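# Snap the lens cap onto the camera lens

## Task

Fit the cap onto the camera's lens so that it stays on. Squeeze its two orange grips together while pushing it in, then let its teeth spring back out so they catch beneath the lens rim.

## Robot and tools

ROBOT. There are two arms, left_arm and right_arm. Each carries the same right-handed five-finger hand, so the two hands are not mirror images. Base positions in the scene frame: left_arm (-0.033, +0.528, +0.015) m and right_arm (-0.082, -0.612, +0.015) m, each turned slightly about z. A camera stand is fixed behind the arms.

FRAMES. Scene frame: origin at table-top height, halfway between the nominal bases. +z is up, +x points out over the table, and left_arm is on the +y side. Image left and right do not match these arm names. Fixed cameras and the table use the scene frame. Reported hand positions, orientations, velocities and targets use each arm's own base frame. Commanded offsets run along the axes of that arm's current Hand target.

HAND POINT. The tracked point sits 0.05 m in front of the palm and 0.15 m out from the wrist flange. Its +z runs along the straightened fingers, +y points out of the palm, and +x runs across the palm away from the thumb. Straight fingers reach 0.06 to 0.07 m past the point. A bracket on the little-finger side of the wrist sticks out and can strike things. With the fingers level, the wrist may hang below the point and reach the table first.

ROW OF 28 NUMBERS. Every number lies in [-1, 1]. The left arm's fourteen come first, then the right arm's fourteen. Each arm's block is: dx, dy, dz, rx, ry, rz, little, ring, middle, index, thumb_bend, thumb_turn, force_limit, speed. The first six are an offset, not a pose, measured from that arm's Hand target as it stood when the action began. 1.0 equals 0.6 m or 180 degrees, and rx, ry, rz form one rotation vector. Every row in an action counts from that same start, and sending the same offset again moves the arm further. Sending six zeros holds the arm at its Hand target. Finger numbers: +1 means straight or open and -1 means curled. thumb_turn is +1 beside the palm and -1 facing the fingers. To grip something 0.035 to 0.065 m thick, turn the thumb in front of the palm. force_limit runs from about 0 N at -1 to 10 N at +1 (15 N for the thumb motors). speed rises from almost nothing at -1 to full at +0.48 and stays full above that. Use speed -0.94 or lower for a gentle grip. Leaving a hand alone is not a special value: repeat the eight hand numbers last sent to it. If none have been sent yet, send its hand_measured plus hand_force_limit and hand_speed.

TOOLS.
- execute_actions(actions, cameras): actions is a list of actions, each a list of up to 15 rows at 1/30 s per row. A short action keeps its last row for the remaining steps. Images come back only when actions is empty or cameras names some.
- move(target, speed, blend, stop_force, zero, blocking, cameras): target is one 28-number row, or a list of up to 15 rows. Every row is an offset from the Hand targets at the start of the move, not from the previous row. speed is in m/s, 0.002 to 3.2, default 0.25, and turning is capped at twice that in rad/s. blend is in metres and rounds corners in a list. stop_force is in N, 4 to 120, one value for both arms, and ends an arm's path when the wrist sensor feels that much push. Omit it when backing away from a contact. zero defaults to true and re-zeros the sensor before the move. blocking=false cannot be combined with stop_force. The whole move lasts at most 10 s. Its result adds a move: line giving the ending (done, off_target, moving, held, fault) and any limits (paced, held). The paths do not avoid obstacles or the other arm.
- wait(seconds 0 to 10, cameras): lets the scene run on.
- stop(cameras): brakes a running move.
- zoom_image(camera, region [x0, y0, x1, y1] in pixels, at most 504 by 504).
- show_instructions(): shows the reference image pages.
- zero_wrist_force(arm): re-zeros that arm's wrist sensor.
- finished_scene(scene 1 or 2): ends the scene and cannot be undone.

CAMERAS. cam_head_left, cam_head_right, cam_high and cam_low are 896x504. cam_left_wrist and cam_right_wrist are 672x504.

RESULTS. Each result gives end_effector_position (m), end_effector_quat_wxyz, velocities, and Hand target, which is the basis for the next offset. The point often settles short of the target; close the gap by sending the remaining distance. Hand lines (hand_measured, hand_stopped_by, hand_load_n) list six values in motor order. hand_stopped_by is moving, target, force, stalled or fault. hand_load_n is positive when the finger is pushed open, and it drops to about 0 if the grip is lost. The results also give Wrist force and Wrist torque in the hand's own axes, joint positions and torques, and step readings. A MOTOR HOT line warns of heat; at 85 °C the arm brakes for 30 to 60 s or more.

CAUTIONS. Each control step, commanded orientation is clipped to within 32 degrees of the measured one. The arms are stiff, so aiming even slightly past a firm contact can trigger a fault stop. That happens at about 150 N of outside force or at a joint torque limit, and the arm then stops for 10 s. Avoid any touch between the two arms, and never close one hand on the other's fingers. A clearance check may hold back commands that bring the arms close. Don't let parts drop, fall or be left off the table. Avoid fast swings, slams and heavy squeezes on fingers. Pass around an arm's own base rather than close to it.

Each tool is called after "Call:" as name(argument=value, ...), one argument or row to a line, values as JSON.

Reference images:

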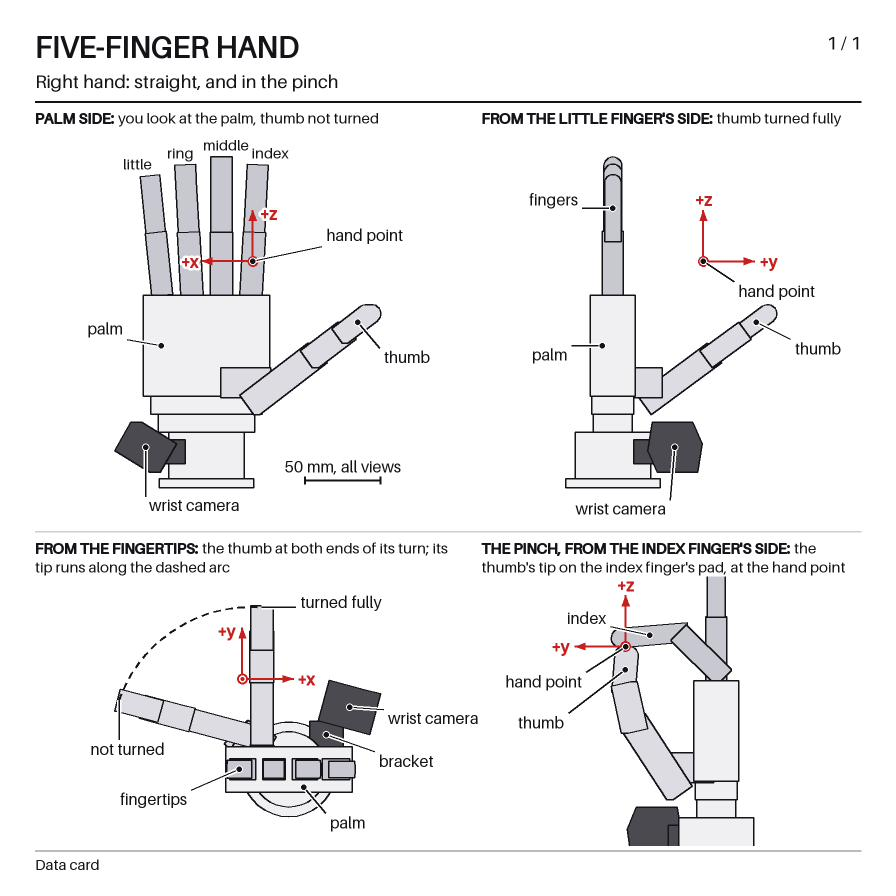

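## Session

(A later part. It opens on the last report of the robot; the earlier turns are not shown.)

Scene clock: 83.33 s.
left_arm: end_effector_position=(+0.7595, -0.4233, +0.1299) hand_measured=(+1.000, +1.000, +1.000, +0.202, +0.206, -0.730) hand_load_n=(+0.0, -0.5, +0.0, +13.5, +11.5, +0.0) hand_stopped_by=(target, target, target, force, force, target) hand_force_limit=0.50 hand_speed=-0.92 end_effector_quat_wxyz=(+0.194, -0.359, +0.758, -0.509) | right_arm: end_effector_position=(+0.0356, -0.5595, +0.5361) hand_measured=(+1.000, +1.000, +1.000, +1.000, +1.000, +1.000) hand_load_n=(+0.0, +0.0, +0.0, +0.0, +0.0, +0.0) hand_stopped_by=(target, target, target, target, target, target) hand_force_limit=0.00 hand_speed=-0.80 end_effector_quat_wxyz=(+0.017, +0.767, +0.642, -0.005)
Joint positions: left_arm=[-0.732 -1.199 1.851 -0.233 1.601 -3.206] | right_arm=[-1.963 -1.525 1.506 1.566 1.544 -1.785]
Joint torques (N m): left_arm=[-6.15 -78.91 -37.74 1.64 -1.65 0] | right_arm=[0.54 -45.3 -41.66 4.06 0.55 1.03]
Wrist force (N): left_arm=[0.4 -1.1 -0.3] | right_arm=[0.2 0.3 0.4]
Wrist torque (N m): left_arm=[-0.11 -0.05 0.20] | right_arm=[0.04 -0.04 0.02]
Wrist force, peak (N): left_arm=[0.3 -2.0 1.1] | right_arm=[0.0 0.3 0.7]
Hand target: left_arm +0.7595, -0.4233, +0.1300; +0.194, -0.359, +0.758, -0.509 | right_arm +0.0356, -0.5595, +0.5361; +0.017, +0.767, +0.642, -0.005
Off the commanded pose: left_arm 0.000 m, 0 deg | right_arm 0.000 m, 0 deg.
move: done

Call:
move(
  target=[-0.00083,0.01063,0.00475,0,0,0,1,1,1,-0.03,0.12,-0.73,0.5,-0.92,0,0,0,0,0,0,1,1,1,1,1,1,0,-0.8],
  speed=0.01,
  stop_force=7,
)

Scene clock: 85.57 s.
left_arm: end_effector_position=(+0.7595, -0.4233, +0.1275) hand_measured=(+1.000, +1.000, +1.000, +0.202, +0.208, -0.730) hand_load_n=(+0.0, +0.0, +0.0, +10.0, +13.5, -1.5) hand_stopped_by=(target, target, target, force, force, target) hand_force_limit=0.50 hand_speed=-0.92 end_effector_quat_wxyz=(+0.194, -0.359, +0.758, -0.509) | right_arm: end_effector_position=(+0.0356, -0.5595, +0.5361) hand_measured=(+1.000, +1.000, +1.000, +1.000, +1.000, +1.000) hand_load_n=(+0.0, +0.0, +0.0, +0.0, +0.0, +0.0) hand_stopped_by=(target, target, target, target, target, target) hand_force_limit=0.00 hand_speed=-0.80 end_effector_quat_wxyz=(+0.017, +0.767, +0.642, -0.005)
Joint positions: left_arm=[-0.732 -1.197 1.852 -0.237 1.601 -3.206] | right_arm=[-1.963 -1.525 1.506 1.566 1.544 -1.785]
Joint torques (N m): left_arm=[-8.18 -79.31 -48.55 1.17 -1.53 -0.96] | right_arm=[-0.6 -43.42 -42.79 3.83 0.84 1.72]
Wrist force (N): left_arm=[1.5 -4.7 -10.3] | right_arm=[0.2 0.2 0.4]
Wrist torque (N m): left_arm=[0.11 -0.09 0.22] | right_arm=[0.00 -0.04 0.02]
Wrist force, peak (N): left_arm=[2.0 -9.6 -15.9] | right_arm=[-0.2 0.2 0.6]
Hand target: left_arm +0.7595, -0.4233, +0.1275; +0.194, -0.359, +0.758, -0.509 (not the last commanded pose) | right_arm +0.0356, -0.5595, +0.5361; +0.017, +0.767, +0.642, -0.005
Off the commanded pose: left_arm 0.004 m, 0 deg | right_arm 0.000 m, 0 deg.
move: contact (left_arm)

Call:
move(
  target=[0,-0.0004,-0.0012,0,0,0,1,1,1,-0.03,0.12,-0.73,0.5,-0.92,0,0,0,0,0,0,1,1,1,1,1,1,0,-0.8],
  speed=0.01,
)

Call:
move(
  target=[-0.00059,0.00759,0.00339,0,0,0,1,1,1,-0.03,0.12,-0.73,0.5,-0.92,0,0,0,0,0,0,1,1,1,1,1,1,0,-0.8],
  speed=0.008,
  stop_force=8,
  cameras=["cam_low","cam_high","cam_left_wrist"],
)

Call:
zoom_image(
  camera="cam_low",
  region=[350, 184, 406, 216],
)

Call:
zoom_image(
  camera="cam_left_wrist",
  region=[310, 145, 470, 325],
)

Call:
zoom_image(
  camera="cam_high",
  region=[450, 222, 492, 262],
)

Scene clock: 89.30 s.
left_arm: end_effector_position=(+0.7591, -0.4230, +0.1280) hand_measured=(+1.000, +1.000, +1.000, +0.202, +0.208, -0.730) hand_load_n=(+0.0, +0.0, +0.0, +14.0, +10.0, +0.5) hand_stopped_by=(target, target, target, force, force, target) hand_force_limit=0.50 hand_speed=-0.92 end_effector_quat_wxyz=(+0.194, -0.359, +0.758, -0.509) | right_arm: end_effector_position=(+0.0356, -0.5595, +0.5361) hand_measured=(+1.000, +1.000, +1.000, +1.000, +1.000, +1.000) hand_load_n=(+0.0, +0.0, +0.0, +0.0, +0.0, +0.0) hand_stopped_by=(target, target, target, target, target, target) hand_force_limit=0.00 hand_speed=-0.80 end_effector_quat_wxyz=(+0.017, +0.767, +0.642, -0.005)
Joint positions: left_arm=[-0.732 -1.198 1.853 -0.237 1.601 -3.206] | right_arm=[-1.963 -1.525 1.506 1.566 1.544 -1.785]
Joint torques (N m): left_arm=[9.55 -83.72 -23.52 1.65 1.31 0.62] | right_arm=[2.07 -45.99 -43.48 3.78 0.84 0.86]
Wrist force (N): left_arm=[0.5 -1.8 0.8] | right_arm=[0.0 0.1 0.5]
Wrist torque (N m): left_arm=[-0.22 -0.10 0.19] | right_arm=[0.00 -0.02 0.00]
Wrist force, peak (N): left_arm=[1.6 -5.6 -11.1] | right_arm=[0.5 0.4 -0.1]
Hand target: left_arm +0.7591, -0.4229, +0.1280; +0.194, -0.359, +0.758, -0.509 | right_arm +0.0356, -0.5595, +0.5361; +0.017, +0.767, +0.642, -0.005
Off the commanded pose: left_arm 0.000 m, 0 deg | right_arm 0.000 m, 0 deg.
move: done

Scene clock: 90.77 s.
left_arm: end_effector_position=(+0.7591, -0.4230, +0.1272) hand_measured=(+1.000, +1.000, +1.000, +0.202, +0.208, -0.730) hand_load_n=(+0.0, +0.0, +0.0, +13.5, +12.0, +0.0) hand_stopped_by=(target, target, target, force, force, target) hand_force_limit=0.50 hand_speed=-0.92 end_effector_quat_wxyz=(+0.194, -0.359, +0.758, -0.509) | right_arm: end_effector_position=(+0.0356, -0.5595, +0.5361) hand_measured=(+1.000, +1.000, +1.000, +1.000, +1.000, +1.000) hand_load_n=(+0.0, +0.0, +0.0, +0.0, +0.0, +0.0) hand_stopped_by=(target, target, target, target, target, target) hand_force_limit=0.00 hand_speed=-0.80 end_effector_quat_wxyz=(+0.017, +0.767, +0.642, -0.005)
Joint positions: left_arm=[-0.732 -1.197 1.854 -0.238 1.601 -3.206] | right_arm=[-1.963 -1.525 1.506 1.566 1.544 -1.785]
Joint torques (N m): left_arm=[9.74 -77.28 -44.19 3.49 1.32 0.62] | right_arm=[0.68 -45.48 -43.55 3.99 0.9 1.07]
Wrist force (N): left_arm=[0.8 -8.8 -5.7] | right_arm=[0.2 0.2 0.2]
Wrist torque (N m): left_arm=[0.20 0.00 0.20] | right_arm=[0.02 -0.04 0.02]
Wrist force, peak (N): left_arm=[1.5 -12.6 -12.2] | right_arm=[0.6 0.2 0.5]
Hand target: left_arm +0.7591, -0.4230, +0.1272; +0.194, -0.359, +0.758, -0.509 (not the last commanded pose) | right_arm +0.0356, -0.5595, +0.5361; +0.017, +0.767, +0.642, -0.005
Off the commanded pose: left_arm 0.004 m, 0 deg | right_arm 0.000 m, 0 deg.
move: contact (left_arm)
Images, in order (width x height): cam_high 896x504, cam_low 896x504, cam_left_wrist 672x504.

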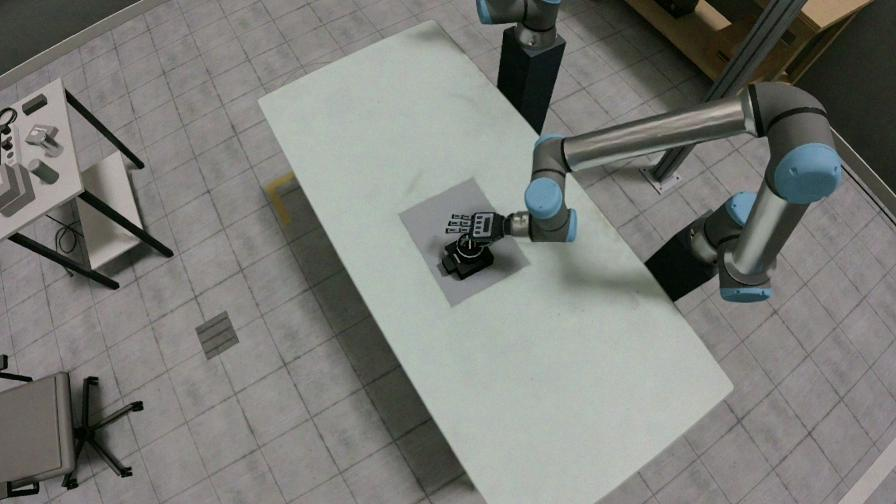

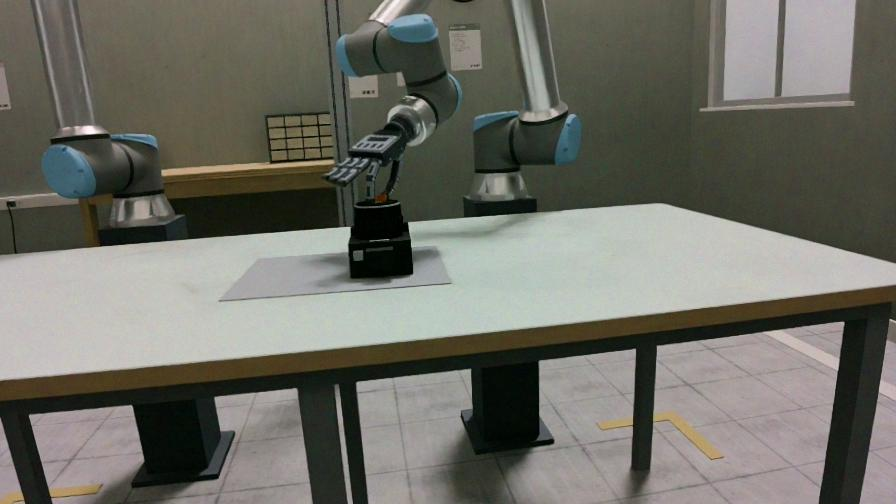

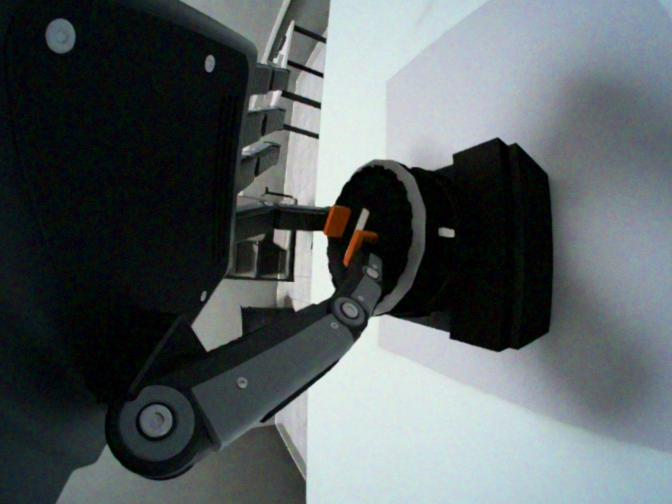

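Scaled by 9.000 from the camera's 896x504 image, which has a finer 1280x720 frame.

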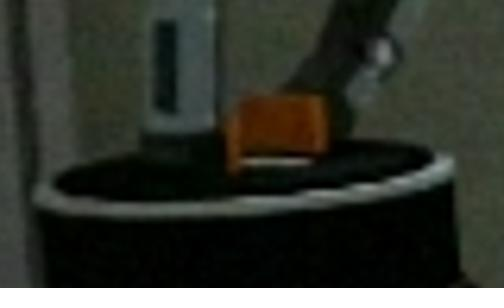

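Scaled by 2.800 from the camera's 672x504 image, which has a finer 960x720 frame.

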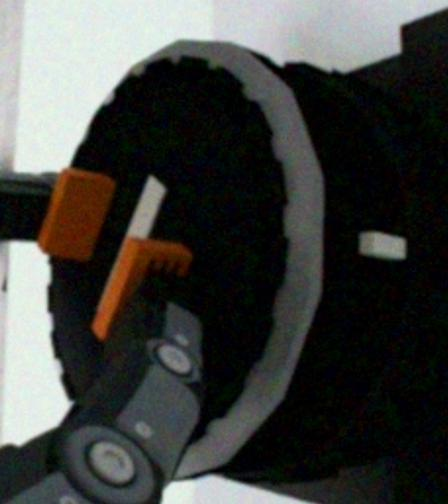

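Scaled by 12.000 from the camera's 896x504 image, which has a finer 1280x720 frame.

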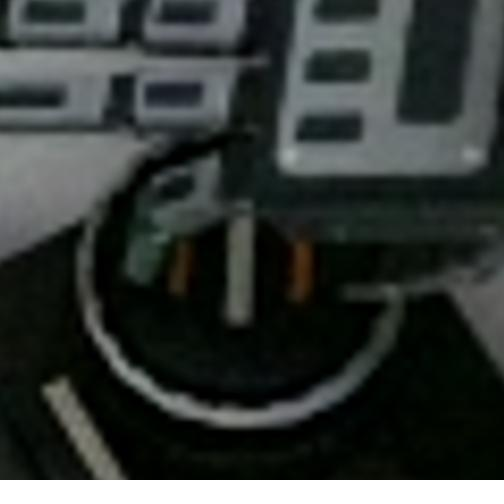

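Call:
move(
  target=[0,0.0004,-0.0003,0.0111,0,0,1,1,1,-0.03,0.12,-0.73,0.5,-0.92,0,0,0,0,0,0,1,1,1,1,1,1,0,-0.8],
  speed=0.01,
)

Call:
move(
  target=[-0.0005,0.00535,0.0021,0,0,0,1,1,1,-0.03,0.12,-0.73,0.5,-0.92,0,0,0,0,0,0,1,1,1,1,1,1,0,-0.8],
  speed=0.006,
  stop_force=12,
)

Scene clock: 94.37 s.
left_arm: end_effector_position=(+0.7589, -0.4228, +0.1270) hand_measured=(+1.000, +1.000, +1.000, +0.202, +0.208, -0.730) hand_load_n=(+0.0, +0.0, +0.0, +14.5, +8.0, +0.5) hand_stopped_by=(target, target, target, force, force, target) hand_force_limit=0.50 hand_speed=-0.92 end_effector_quat_wxyz=(+0.200, -0.355, +0.749, -0.522) | right_arm: end_effector_position=(+0.0356, -0.5595, +0.5361) hand_measured=(+1.000, +1.000, +1.000, +1.000, +1.000, +1.000) hand_load_n=(+0.0, +0.0, +0.0, +0.0, +0.0, +0.0) hand_stopped_by=(target, target, target, target, target, target) hand_force_limit=0.00 hand_speed=-0.80 end_effector_quat_wxyz=(+0.017, +0.767, +0.642, -0.005)
Joint positions: left_arm=[-0.733 -1.204 1.878 -0.29 1.597 -3.208] | right_arm=[-1.963 -1.525 1.506 1.566 1.544 -1.785]
Joint torques (N m): left_arm=[-10.8 -79.31 -32.23 0.38 -2.46 -3.26] | right_arm=[1.01 -44 -42.38 4.39 0.56 0.92]
Wrist force (N): left_arm=[0.7 -2.7 -2.5] | right_arm=[0.1 0.3 0.1]
Wrist torque (N m): left_arm=[-0.45 -0.01 0.34] | right_arm=[0.04 -0.01 0.01]
Wrist force, peak (N): left_arm=[1.1 -9.3 -6.0] | right_arm=[-0.1 0.7 0.3]
Hand target: left_arm +0.7589, -0.4228, +0.1270; +0.200, -0.355, +0.749, -0.522 | right_arm +0.0356, -0.5595, +0.5361; +0.017, +0.767, +0.642, -0.005
Off the commanded pose: left_arm 0.000 m, 0 deg | right_arm 0.000 m, 0 deg.
move: done

Scene clock: 95.87 s.
left_arm: end_effector_position=(+0.7589, -0.4228, +0.1264) hand_measured=(+1.000, +1.000, +1.000, +0.202, +0.206, -0.730) hand_load_n=(+0.0, +0.0, +0.0, +14.0, +6.0, +0.0) hand_stopped_by=(target, target, target, force, force, target) hand_force_limit=0.50 hand_speed=-0.92 end_effector_quat_wxyz=(+0.200, -0.355, +0.749, -0.522) | right_arm: end_effector_position=(+0.0356, -0.5595, +0.5361) hand_measured=(+1.000, +1.000, +1.000, +1.000, +1.000, +1.000) hand_load_n=(+0.0, +0.0, +0.0, +0.0, +0.0, +0.0) hand_stopped_by=(target, target, target, target, target, target) hand_force_limit=0.00 hand_speed=-0.80 end_effector_quat_wxyz=(+0.017, +0.767, +0.642, -0.005)
Joint positions: left_arm=[-0.733 -1.203 1.878 -0.292 1.597 -3.208] | right_arm=[-1.963 -1.525 1.506 1.566 1.544 -1.785]
Joint torques (N m): left_arm=[-8.73 -70.63 -44.28 2.15 -2.06 -2.94] | right_arm=[1.17 -47.19 -42.03 4.15 0.37 0.94]
Wrist force (N): left_arm=[1.6 -12.9 -15.6] | right_arm=[0.4 0.2 0.0]
Wrist torque (N m): left_arm=[-0.41 0.01 0.30] | right_arm=[0.03 -0.06 0.03]
Wrist force, peak (N): left_arm=[2.0 -16.0 -18.6] | right_arm=[-0.1 -0.5 0.6]
Hand target: left_arm +0.7590, -0.4228, +0.1264; +0.200, -0.355, +0.749, -0.522 (not the last commanded pose) | right_arm +0.0356, -0.5595, +0.5361; +0.017, +0.767, +0.642, -0.005
Off the commanded pose: left_arm 0.003 m, 0 deg | right_arm 0.000 m, 0 deg.
move: contact (left_arm)

Call:
move(
  target=[0,0.0004,0.0001,-0.0056,0,0,1,1,1,-0.03,0.12,-0.73,0.5,-0.92,0,0,0,0,0,0,1,1,1,1,1,1,0,-0.8],
  speed=0.008,
  cameras=["cam_low","cam_high","cam_left_wrist"],
)

Call:
zoom_image(
  camera="cam_low",
  region=[350, 184, 406, 216],
)

Call:
zoom_image(
  camera="cam_left_wrist",
  region=[310, 145, 470, 325],
)

Scene clock: 99.13 s.
left_arm: end_effector_position=(+0.7589, -0.4228, +0.1262) hand_measured=(+1.000, +1.000, +1.000, +0.202, +0.206, -0.730) hand_load_n=(+0.0, +0.0, +0.0, +15.0, +7.5, -0.5) hand_stopped_by=(target, target, target, force, force, target) hand_force_limit=0.50 hand_speed=-0.92 end_effector_quat_wxyz=(+0.197, -0.357, +0.753, -0.516) | right_arm: end_effector_position=(+0.0356, -0.5595, +0.5361) hand_measured=(+1.000, +1.000, +1.000, +1.000, +1.000, +1.000) hand_load_n=(+0.0, +0.0, +0.0, +0.0, +0.0, +0.0) hand_stopped_by=(target, target, target, target, target, target) hand_force_limit=0.00 hand_speed=-0.80 end_effector_quat_wxyz=(+0.017, +0.767, +0.642, -0.005)
Joint positions: left_arm=[-0.733 -1.2 1.866 -0.266 1.599 -3.207] | right_arm=[-1.963 -1.525 1.506 1.566 1.544 -1.785]
Joint torques (N m): left_arm=[13.66 -35.39 -32.04 1.09 2.88 3.2] | right_arm=[-0.55 -45.75 -43.02 4.18 1.06 1]
Wrist force (N): left_arm=[2.1 -19.9 -16.6] | right_arm=[-0.1 0.1 0.1]
Wrist torque (N m): left_arm=[0.08 -0.06 0.22] | right_arm=[0.01 0.00 0.00]
Wrist force, peak (N): left_arm=[1.7 -20.4 -17.2] | right_arm=[-0.3 0.2 0.7]
Hand target: left_arm +0.7589, -0.4228, +0.1261; +0.197, -0.357, +0.753, -0.516 | right_arm +0.0356, -0.5595, +0.5361; +0.017, +0.767, +0.642, -0.005
Off the commanded pose: left_arm 0.000 m, 0 deg | right_arm 0.000 m, 0 deg.
move: done
Images, in order (width x height): cam_high 896x504, cam_low 896x504, cam_left_wrist 672x504.

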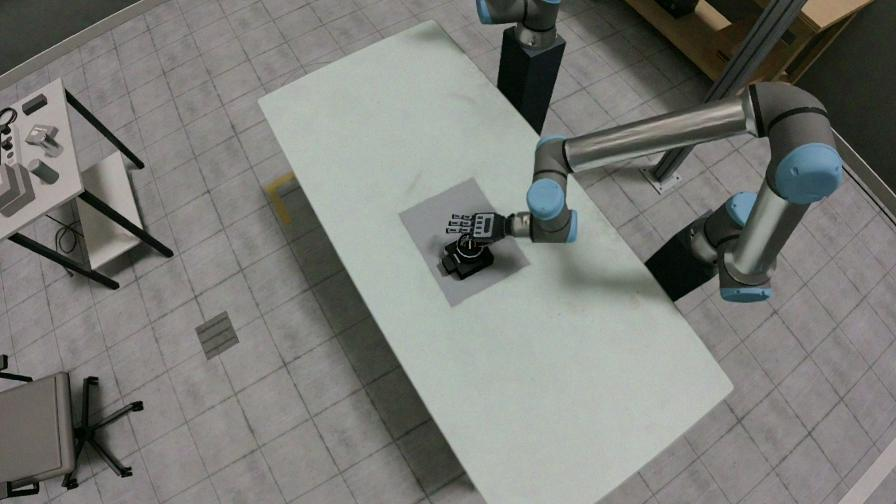

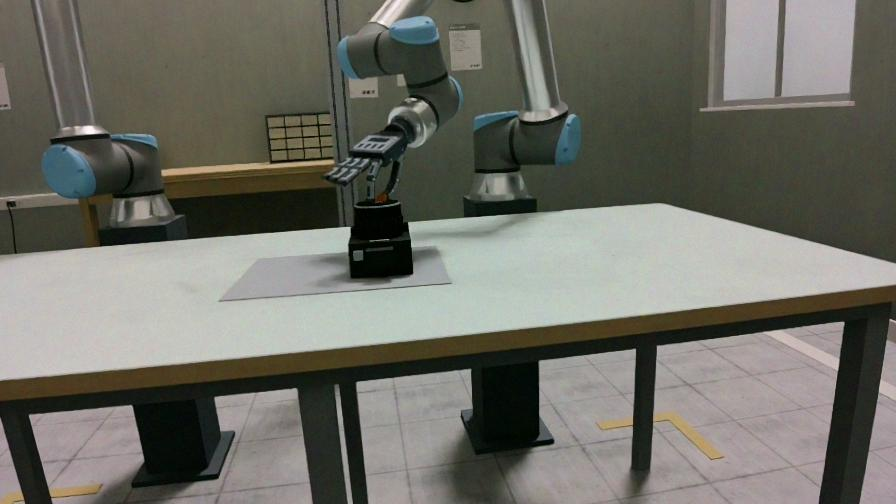

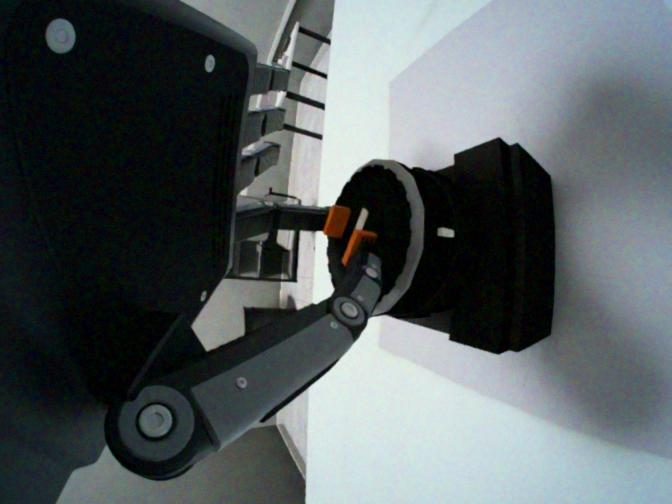

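Scaled by 9.000 from the camera's 896x504 image, which has a finer 1280x720 frame.

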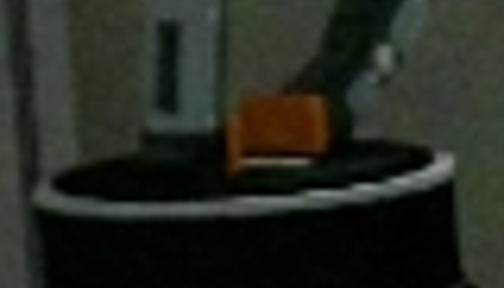

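Scaled by 2.800 from the camera's 672x504 image, which has a finer 960x720 frame.

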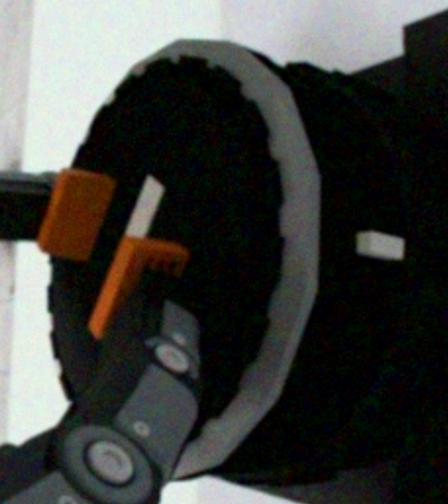

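Call:
move(
  target=[0.00006,-0.0007,-0.0003,0,0,0,1,1,1,-0.03,0.12,-0.73,0.5,-0.92,0,0,0,0,0,0,1,1,1,1,1,1,0,-0.8],
  speed=0.01,
)

Call:
execute_actions(
  actions=[
    [[0,0,0,0,0,0,1,1,1,0.38,0.12,-0.73,0.5,-0.8,0,0,0,0,0,0,1,1,1,1,1,1,0,-0.8]],
    [[0,0,0,0,0,0,1,1,1,0.38,0.12,-0.73,0.5,-0.8,0,0,0,0,0,0,1,1,1,1,1,1,0,-0.8]],
  ],
)

Call:
move(
  target=[0.0004,-0.0046,-0.0019,0,0,0,1,1,1,0.38,0.12,-0.73,0.5,-0.8,0,0,0,0,0,0,1,1,1,1,1,1,0,-0.8],
  speed=0.015,
)

Call:
execute_actions(
  actions=[
    [[0,0,0,0,0,0,1,1,1,0.38,0.28,-0.73,0.5,-0.8,0,0,0,0,0,0,1,1,1,1,1,1,0,-0.8]],
    [[0,0,0,0,0,0,1,1,1,0.38,0.28,-0.73,0.5,-0.8,0,0,0,0,0,0,1,1,1,1,1,1,0,-0.8]],
  ],
  cameras=["cam_low","cam_high","cam_left_wrist"],
)

Call:
zoom_image(
  camera="cam_low",
  region=[350, 184, 406, 216],
)

Call:
zoom_image(
  camera="cam_high",
  region=[450, 222, 492, 262],
)

Scene clock: 103.63 s.
left_arm: end_effector_position=(+0.7589, -0.4228, +0.1265) hand_measured=(+1.000, +1.000, +1.000, +0.202, +0.206, -0.730) hand_load_n=(+0.0, +0.0, +0.0, +16.5, +7.5, +0.0) hand_stopped_by=(target, target, target, force, force, target) hand_force_limit=0.50 hand_speed=-0.92 end_effector_quat_wxyz=(+0.197, -0.357, +0.753, -0.516) | right_arm: end_effector_position=(+0.0356, -0.5595, +0.5361) hand_measured=(+1.000, +1.000, +1.000, +1.000, +1.000, +1.000) hand_load_n=(+0.0, +0.0, +0.0, +0.0, +0.0, +0.0) hand_stopped_by=(target, target, target, target, target, target) hand_force_limit=0.00 hand_speed=-0.80 end_effector_quat_wxyz=(+0.017, +0.767, +0.642, -0.005)
Joint positions: left_arm=[-0.733 -1.2 1.866 -0.265 1.599 -3.207] | right_arm=[-1.963 -1.525 1.506 1.566 1.544 -1.785]
Joint torques (N m): left_arm=[7.62 -70.37 -39.71 4.27 -1.28 -0.26] | right_arm=[0.99 -44.36 -42.06 4.71 0.55 1.51]
Wrist force (N): left_arm=[1.3 -15.0 -9.0] | right_arm=[0.2 -0.1 0.2]
Wrist torque (N m): left_arm=[0.01 -0.01 0.20] | right_arm=[-0.02 -0.04 0.01]
Wrist force, peak (N): left_arm=[2.4 -20.0 -17.5] | right_arm=[-0.2 0.2 0.8]
Hand target: left_arm +0.7589, -0.4228, +0.1266; +0.197, -0.357, +0.753, -0.516 | right_arm +0.0356, -0.5595, +0.5361; +0.017, +0.767, +0.642, -0.005
Off the commanded pose: left_arm 0.000 m, 0 deg | right_arm 0.000 m, 0 deg.
move: done

Scene clock: 104.83 s.
left_arm: end_effector_position=(+0.7589, -0.4228, +0.1266) hand_measured=(+1.000, +1.000, +1.000, +0.380, +0.206, -0.730) hand_load_n=(+0.0, +0.0, +0.0, +0.0, +5.0, -0.5) hand_stopped_by=(target, target, target, target, force, target) hand_force_limit=0.50 hand_speed=-0.80 end_effector_quat_wxyz=(+0.197, -0.357, +0.753, -0.516) | right_arm: end_effector_position=(+0.0356, -0.5595, +0.5361) hand_measured=(+1.000, +1.000, +1.000, +1.000, +1.000, +1.000) hand_load_n=(+0.0, +0.0, +0.0, +0.0, +0.0, +0.0) hand_stopped_by=(target, target, target, target, target, target) hand_force_limit=0.00 hand_speed=-0.80 end_effector_quat_wxyz=(+0.017, +0.767, +0.642, -0.005)
Joint positions: left_arm=[-0.733 -1.2 1.866 -0.265 1.599 -3.207] | right_arm=[-1.963 -1.525 1.506 1.566 1.544 -1.785]
Joint torques (N m): left_arm=[5.33 -74.41 -48.82 -5.51 -0.97 -1.5] | right_arm=[-0.15 -45.12 -43.04 4.25 1.1 0.99]
Wrist force (N): left_arm=[0.4 -1.5 -10.4] | right_arm=[0.3 -0.3 0.3]
Wrist torque (N m): left_arm=[-0.24 -0.20 0.23] | right_arm=[-0.05 -0.05 0.01]
Wrist force, peak (N): left_arm=[1.6 -14.4 -8.8] | right_arm=[0.1 0.3 0.6]
Hand target: left_arm +0.7589, -0.4228, +0.1266; +0.197, -0.357, +0.753, -0.516 | right_arm +0.0356, -0.5595, +0.5361; +0.017, +0.767, +0.642, -0.005
Off the commanded pose: left_arm 0.000 m, 0 deg | right_arm 0.000 m, 0 deg.
Step readings (end_effector_position of left_arm | right_arm):
0: (+0.7589, -0.4228, +0.1265) | (+0.0356, -0.5595, +0.5361)
1: (+0.7589, -0.4228, +0.1265) | (+0.0356, -0.5595, +0.5361)
2: (+0.7589, -0.4228, +0.1265) | (+0.0356, -0.5595, +0.5361)
4: (+0.7589, -0.4228, +0.1265) | (+0.0356, -0.5595, +0.5361)
8: (+0.7589, -0.4228, +0.1265) | (+0.0356, -0.5595, +0.5361)
15: (+0.7589, -0.4228, +0.1265) | (+0.0356, -0.5595, +0.5361)
16: (+0.7589, -0.4228, +0.1265) | (+0.0356, -0.5595, +0.5361)
17: (+0.7589, -0.4228, +0.1265) | (+0.0356, -0.5595, +0.5361)
19: (+0.7589, -0.4228, +0.1265) | (+0.0356, -0.5595, +0.5361)
23: (+0.7589, -0.4228, +0.1266) | (+0.0356, -0.5595, +0.5361)
30: (+0.7589, -0.4228, +0.1266) | (+0.0356, -0.5595, +0.5361)

Scene clock: 105.53 s.
left_arm: end_effector_position=(+0.7589, -0.4228, +0.1296) hand_measured=(+1.000, +1.000, +1.000, +0.380, +0.206, -0.730) hand_load_n=(+0.0, +0.0, -0.5, +0.0, +4.5, -1.5) hand_stopped_by=(target, target, target, target, force, target) hand_force_limit=0.50 hand_speed=-0.80 end_effector_quat_wxyz=(+0.197, -0.357, +0.753, -0.516) | right_arm: end_effector_position=(+0.0356, -0.5595, +0.5361) hand_measured=(+1.000, +1.000, +1.000, +1.000, +1.000, +1.000) hand_load_n=(+0.0, +0.0, +0.0, +0.0, +0.0, +0.0) hand_stopped_by=(target, target, target, target, target, target) hand_force_limit=0.00 hand_speed=-0.80 end_effector_quat_wxyz=(+0.017, +0.767, +0.642, -0.005)
Joint positions: left_arm=[-0.733 -1.203 1.864 -0.26 1.599 -3.207] | right_arm=[-1.963 -1.525 1.506 1.566 1.544 -1.785]
Joint torques (N m): left_arm=[-10.05 -74.74 -48.94 -0.16 -1.62 -2.69] | right_arm=[0.62 -43.07 -42.81 3.58 0.49 1.21]
Wrist force (N): left_arm=[0.6 -0.1 -3.7] | right_arm=[0.0 0.5 0.3]
Wrist torque (N m): left_arm=[-0.23 -0.10 0.20] | right_arm=[0.06 -0.02 0.01]
Wrist force, peak (N): left_arm=[-0.2 -1.8 -10.5] | right_arm=[0.1 0.5 0.4]
Hand target: left_arm +0.7589, -0.4229, +0.1296; +0.197, -0.357, +0.753, -0.516 | right_arm +0.0356, -0.5595, +0.5361; +0.017, +0.767, +0.642, -0.005
Off the commanded pose: left_arm 0.000 m, 0 deg | right_arm 0.000 m, 0 deg.
move: done

Scene clock: 106.73 s.
left_arm: end_effector_position=(+0.7589, -0.4229, +0.1296) hand_measured=(+1.000, +1.000, +1.000, +0.380, +0.282, -0.730) hand_load_n=(+0.0, +0.0, +0.0, +0.0, +2.0, -1.0) hand_stopped_by=(target, target, target, target, target, target) hand_force_limit=0.50 hand_speed=-0.80 end_effector_quat_wxyz=(+0.197, -0.357, +0.753, -0.516) | right_arm: end_effector_position=(+0.0356, -0.5595, +0.5361) hand_measured=(+1.000, +1.000, +1.000, +1.000, +1.000, +1.000) hand_load_n=(+0.0, +0.0, +0.0, +0.0, +0.0, +0.0) hand_stopped_by=(target, target, target, target, target, target) hand_force_limit=0.00 hand_speed=-0.80 end_effector_quat_wxyz=(+0.017, +0.767, +0.642, -0.005)
Joint positions: left_arm=[-0.733 -1.203 1.864 -0.26 1.599 -3.207] | right_arm=[-1.963 -1.525 1.506 1.566 1.544 -1.785]
Joint torques (N m): left_arm=[-10.82 -61 -32.1 -3.57 -1.79 -2.48] | right_arm=[2.7 -43.11 -41.91 4.51 1.18 1.56]
Wrist force (N): left_arm=[0.4 -1.3 -2.9] | right_arm=[-0.4 0.0 0.8]
Wrist torque (N m): left_arm=[-0.22 -0.01 0.18] | right_arm=[-0.05 0.03 -0.02]
Wrist force, peak (N): left_arm=[0.9 -0.2 -4.4] | right_arm=[-0.4 0.0 0.8]
Hand target: left_arm +0.7589, -0.4229, +0.1296; +0.197, -0.357, +0.753, -0.516 | right_arm +0.0356, -0.5595, +0.5361; +0.017, +0.767, +0.642, -0.005
Off the commanded pose: left_arm 0.000 m, 0 deg | right_arm 0.000 m, 0 deg.
Step readings (end_effector_position of left_arm | right_arm):
0: (+0.7589, -0.4228, +0.1296) | (+0.0356, -0.5595, +0.5361)
1: (+0.7589, -0.4228, +0.1296) | (+0.0356, -0.5595, +0.5361)
2: (+0.7589, -0.4228, +0.1296) | (+0.0356, -0.5595, +0.5361)
4: (+0.7589, -0.4228, +0.1296) | (+0.0356, -0.5595, +0.5361)
8: (+0.7589, -0.4229, +0.1296) | (+0.0356, -0.5595, +0.5361)
15: (+0.7589, -0.4229, +0.1297) | (+0.0356, -0.5595, +0.5361)
16: (+0.7589, -0.4229, +0.1297) | (+0.0356, -0.5595, +0.5361)
17: (+0.7589, -0.4229, +0.1297) | (+0.0356, -0.5595, +0.5361)
19: (+0.7589, -0.4229, +0.1296) | (+0.0356, -0.5595, +0.5361)
23: (+0.7589, -0.4229, +0.1296) | (+0.0356, -0.5595, +0.5361)
30: (+0.7589, -0.4229, +0.1296) | (+0.0356, -0.5595, +0.5361)
Images, in order (width x height): cam_high 896x504, cam_low 896x504, cam_left_wrist 672x504.

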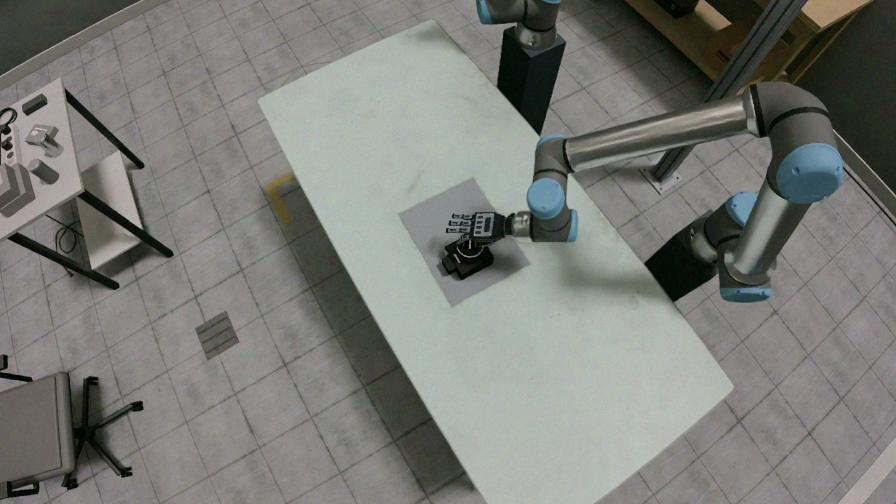

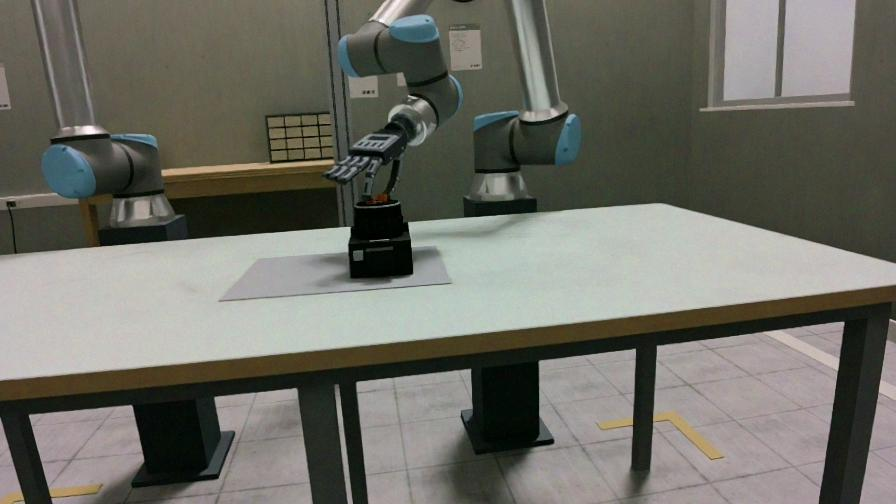

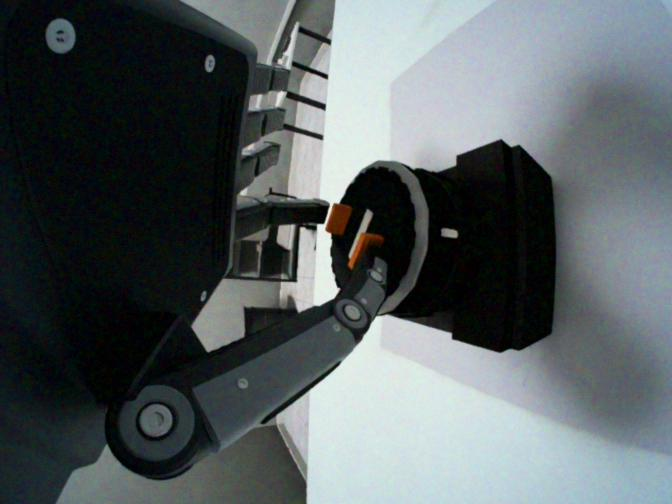

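Scaled by 9.000 from the camera's 896x504 image, which has a finer 1280x720 frame.

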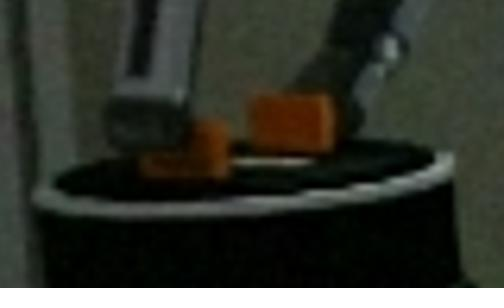

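Scaled by 12.000 from the camera's 896x504 image, which has a finer 1280x720 frame.

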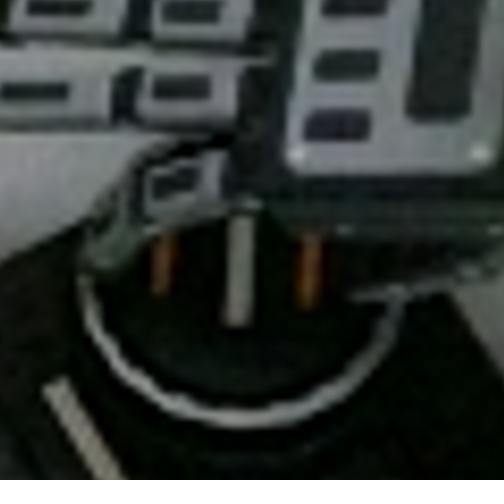

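Call:
move(
  target=[
    [0.0004,-0.0046,-0.0019,0,0,0,1,1,1,0.38,0.28,-0.73,0.5,-0.8,0,0,0,0,0,0,1,1,1,1,1,1,0,-0.8],
  ],
  speed=0.015,
)

Call:
execute_actions(
  actions=[
    [[0,0,0,0,0,0,1,1,1,0.4,0.4,-0.73,0.5,-0.8,0,0,0,0,0,0,1,1,1,1,1,1,0,-0.8]],
  ],
  cameras=["cam_high","cam_low"],
)

Scene clock: 110.63 s.
left_arm: end_effector_position=(+0.7589, -0.4229, +0.1326) hand_measured=(+1.000, +1.000, +1.000, +0.380, +0.282, -0.730) hand_load_n=(+0.0, +0.0, +0.0, +0.0, +2.5, -0.5) hand_stopped_by=(target, target, target, target, target, target) hand_force_limit=0.50 hand_speed=-0.80 end_effector_quat_wxyz=(+0.197, -0.357, +0.753, -0.516) | right_arm: end_effector_position=(+0.0356, -0.5595, +0.5361) hand_measured=(+1.000, +1.000, +1.000, +1.000, +1.000, +1.000) hand_load_n=(+0.0, +0.0, +0.0, +0.0, +0.0, +0.0) hand_stopped_by=(target, target, target, target, target, target) hand_force_limit=0.00 hand_speed=-0.80 end_effector_quat_wxyz=(+0.017, +0.767, +0.642, -0.005)
Joint positions: left_arm=[-0.733 -1.206 1.862 -0.255 1.599 -3.207] | right_arm=[-1.963 -1.525 1.506 1.566 1.544 -1.785]
Joint torques (N m): left_arm=[-8.83 -77.47 -48.02 -0.14 -2.43 -2.43] | right_arm=[1.24 -43.93 -42.12 4.75 0.91 1.67]
Wrist force (N): left_arm=[0.6 -0.9 -2.0] | right_arm=[0.1 0.1 -0.2]
Wrist torque (N m): left_arm=[-0.22 -0.10 0.20] | right_arm=[0.03 -0.01 0.01]
Wrist force, peak (N): left_arm=[1.5 -1.5 -2.6] | right_arm=[-0.2 0.4 0.7]
Hand target: left_arm +0.7589, -0.4229, +0.1326; +0.197, -0.357, +0.753, -0.516 | right_arm +0.0356, -0.5595, +0.5361; +0.017, +0.767, +0.642, -0.005
Off the commanded pose: left_arm 0.000 m, 0 deg | right_arm 0.000 m, 0 deg.
move: done

Scene clock: 111.33 s.
left_arm: end_effector_position=(+0.7589, -0.4229, +0.1326) hand_measured=(+1.000, +1.000, +1.000, +0.400, +0.396, -0.730) hand_load_n=(+0.0, +0.0, +0.0, +0.0, -5.0, -0.5) hand_stopped_by=(target, target, target, target, target, target) hand_force_limit=0.50 hand_speed=-0.80 end_effector_quat_wxyz=(+0.197, -0.357, +0.753, -0.516) | right_arm: end_effector_position=(+0.0356, -0.5595, +0.5361) hand_measured=(+1.000, +1.000, +1.000, +1.000, +1.000, +1.000) hand_load_n=(+0.0, +0.0, +0.0, +0.0, +0.5, +0.0) hand_stopped_by=(target, target, target, target, target, target) hand_force_limit=0.00 hand_speed=-0.80 end_effector_quat_wxyz=(+0.017, +0.767, +0.642, -0.005)
Joint positions: left_arm=[-0.733 -1.206 1.862 -0.255 1.599 -3.207] | right_arm=[-1.963 -1.525 1.506 1.566 1.544 -1.785]
Joint torques (N m): left_arm=[-7.76 -67.82 -40.98 -0.83 -1.84 -2.65] | right_arm=[0.18 -44.83 -41.37 4.54 0.8 1.54]
Wrist force (N): left_arm=[1.1 -6.5 0.6] | right_arm=[0.0 0.2 0.1]
Wrist torque (N m): left_arm=[-0.26 -0.15 0.21] | right_arm=[0.03 0.00 0.01]
Wrist force, peak (N): left_arm=[0.5 -7.0 1.0] | right_arm=[0.3 0.1 0.5]
Hand target: left_arm +0.7589, -0.4229, +0.1326; +0.197, -0.357, +0.753, -0.516 | right_arm +0.0356, -0.5595, +0.5361; +0.017, +0.767, +0.642, -0.005
Off the commanded pose: left_arm 0.000 m, 0 deg | right_arm 0.000 m, 0 deg.
Step readings (end_effector_position of left_arm | right_arm):
0: (+0.7589, -0.4229, +0.1326) | (+0.0356, -0.5595, +0.5361)
1: (+0.7589, -0.4229, +0.1326) | (+0.0356, -0.5595, +0.5361)
2: (+0.7589, -0.4229, +0.1326) | (+0.0356, -0.5595, +0.5361)
4: (+0.7589, -0.4229, +0.1326) | (+0.0356, -0.5595, +0.5361)
8: (+0.7589, -0.4229, +0.1326) | (+0.0356, -0.5595, +0.5361)
15: (+0.7589, -0.4229, +0.1326) | (+0.0356, -0.5595, +0.5361)
Images, in order (width x height): cam_high 896x504, cam_low 896x504.

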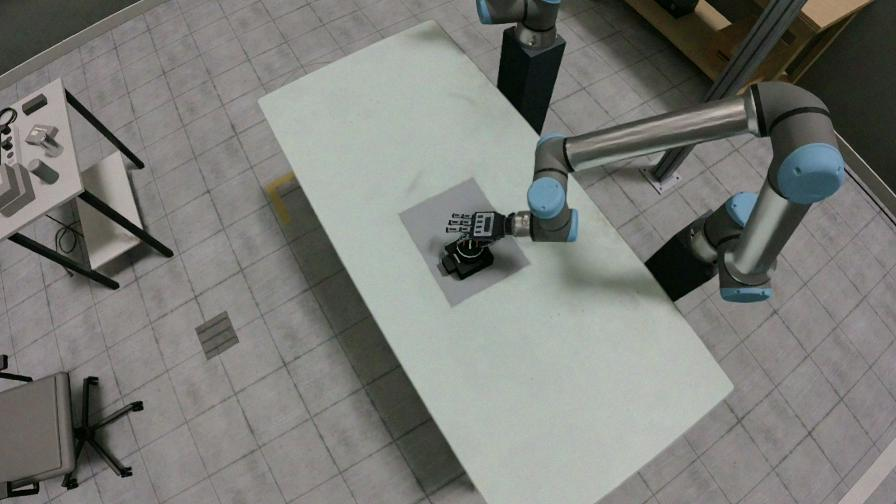

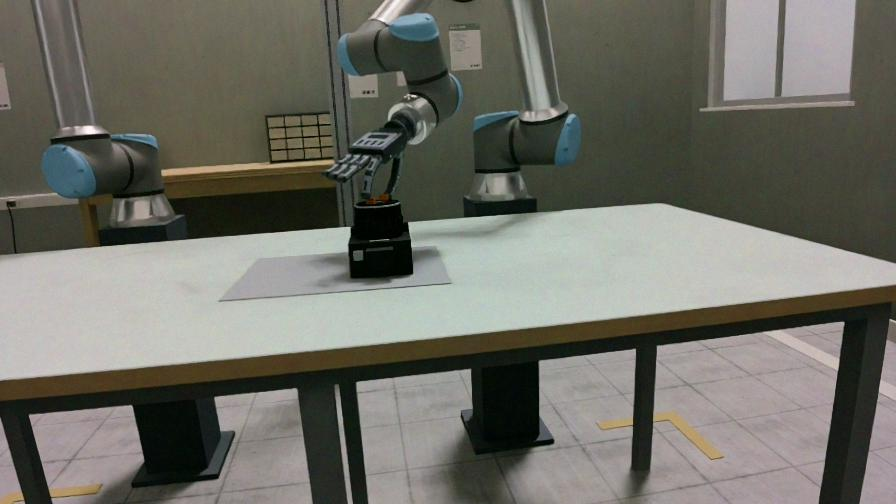

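Call:
move(
  target=[
    [0.0014,-0.0153,-0.0065,0,0,0,1,1,1,0.4,0.4,-0.73,0.5,-0.8,0,0,0,0,0,0,1,1,1,1,1,1,0,-0.8],
  ],
  speed=0.02,
  cameras=["cam_high","cam_low"],
)

Call:
zoom_image(
  camera="cam_high",
  region=[450, 222, 492, 262],
)

Call:
zoom_image(
  camera="cam_low",
  region=[320, 150, 440, 290],
)

Scene clock: 113.13 s.
left_arm: end_effector_position=(+0.7588, -0.4230, +0.1428) hand_measured=(+1.000, +1.000, +1.000, +0.400, +0.398, -0.730) hand_load_n=(+0.0, +0.0, +0.0, -0.5, +0.0, +0.0) hand_stopped_by=(target, target, target, target, target, target) hand_force_limit=0.50 hand_speed=-0.80 end_effector_quat_wxyz=(+0.197, -0.357, +0.753, -0.516) | right_arm: end_effector_position=(+0.0356, -0.5595, +0.5361) hand_measured=(+1.000, +1.000, +1.000, +1.000, +1.000, +1.000) hand_load_n=(+0.0, +0.0, +0.0, +0.0, +0.0, +0.0) hand_stopped_by=(target, target, target, target, target, target) hand_force_limit=0.00 hand_speed=-0.80 end_effector_quat_wxyz=(+0.017, +0.767, +0.642, -0.005)
Joint positions: left_arm=[-0.733 -1.217 1.855 -0.238 1.599 -3.207] | right_arm=[-1.963 -1.525 1.506 1.566 1.544 -1.785]
Joint torques (N m): left_arm=[-8.85 -62 -39.72 -2.27 -3.2 -3.05] | right_arm=[1.8 -45.49 -41.97 4.68 0.53 1.34]
Wrist force (N): left_arm=[0.2 -1.8 1.5] | right_arm=[0.1 0.3 0.3]
Wrist torque (N m): left_arm=[-0.20 -0.09 0.20] | right_arm=[0.04 -0.02 0.02]
Wrist force, peak (N): left_arm=[0.5 -6.9 0.5] | right_arm=[0.4 0.5 0.4]
Hand target: left_arm +0.7588, -0.4230, +0.1426; +0.197, -0.357, +0.753, -0.516 | right_arm +0.0356, -0.5595, +0.5361; +0.017, +0.767, +0.642, -0.005
Off the commanded pose: left_arm 0.000 m, 0 deg | right_arm 0.000 m, 0 deg.
move: done
Images, in order (width x height): cam_high 896x504, cam_low 896x504.

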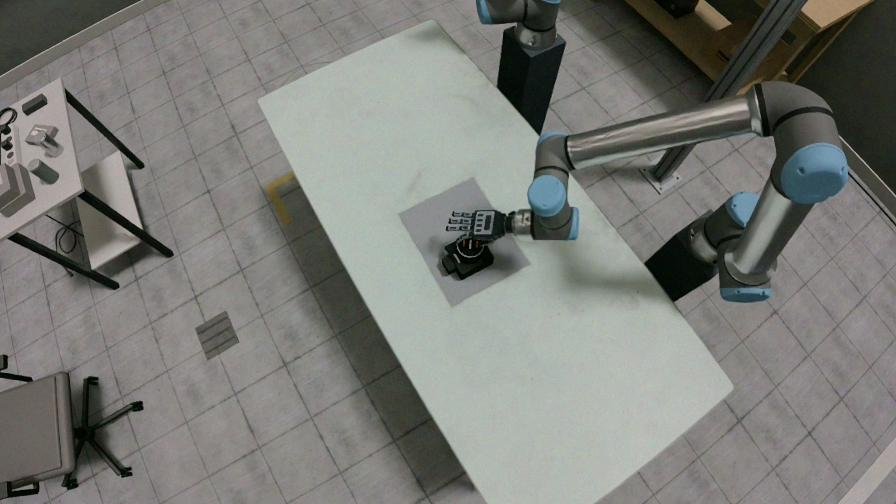

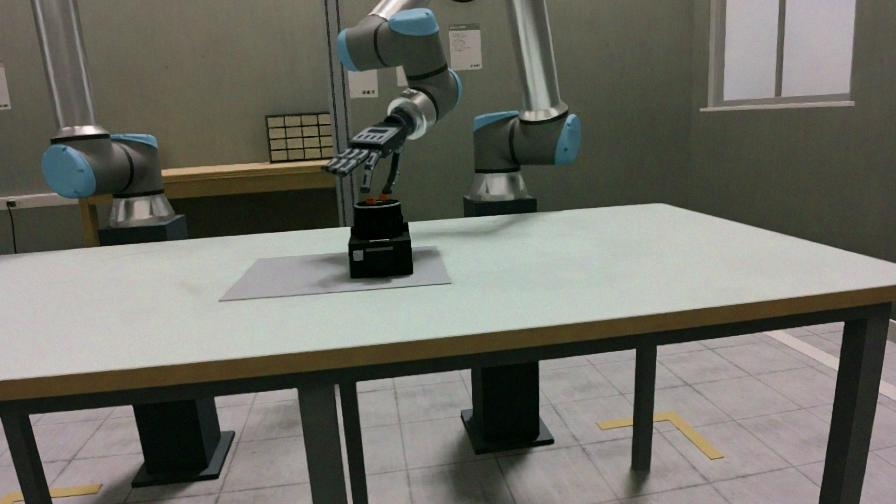

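Scaled by 12.000 from the camera's 896x504 image, which has a finer 1280x720 frame.

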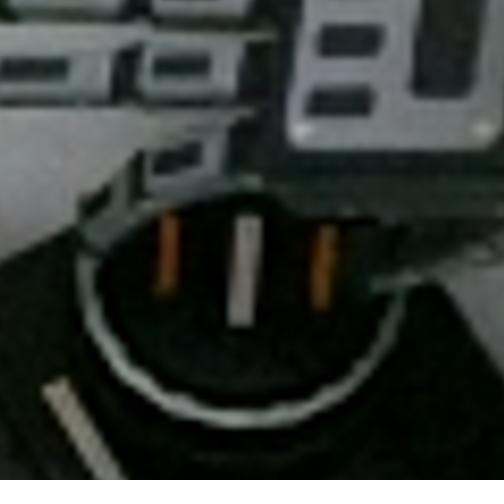

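Scaled by 3.600 from the camera's 896x504 image, which has a finer 1280x720 frame.

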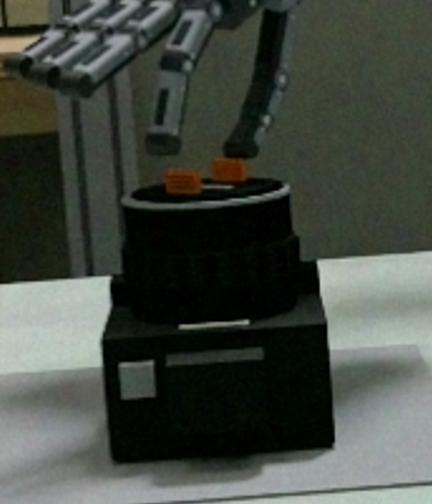

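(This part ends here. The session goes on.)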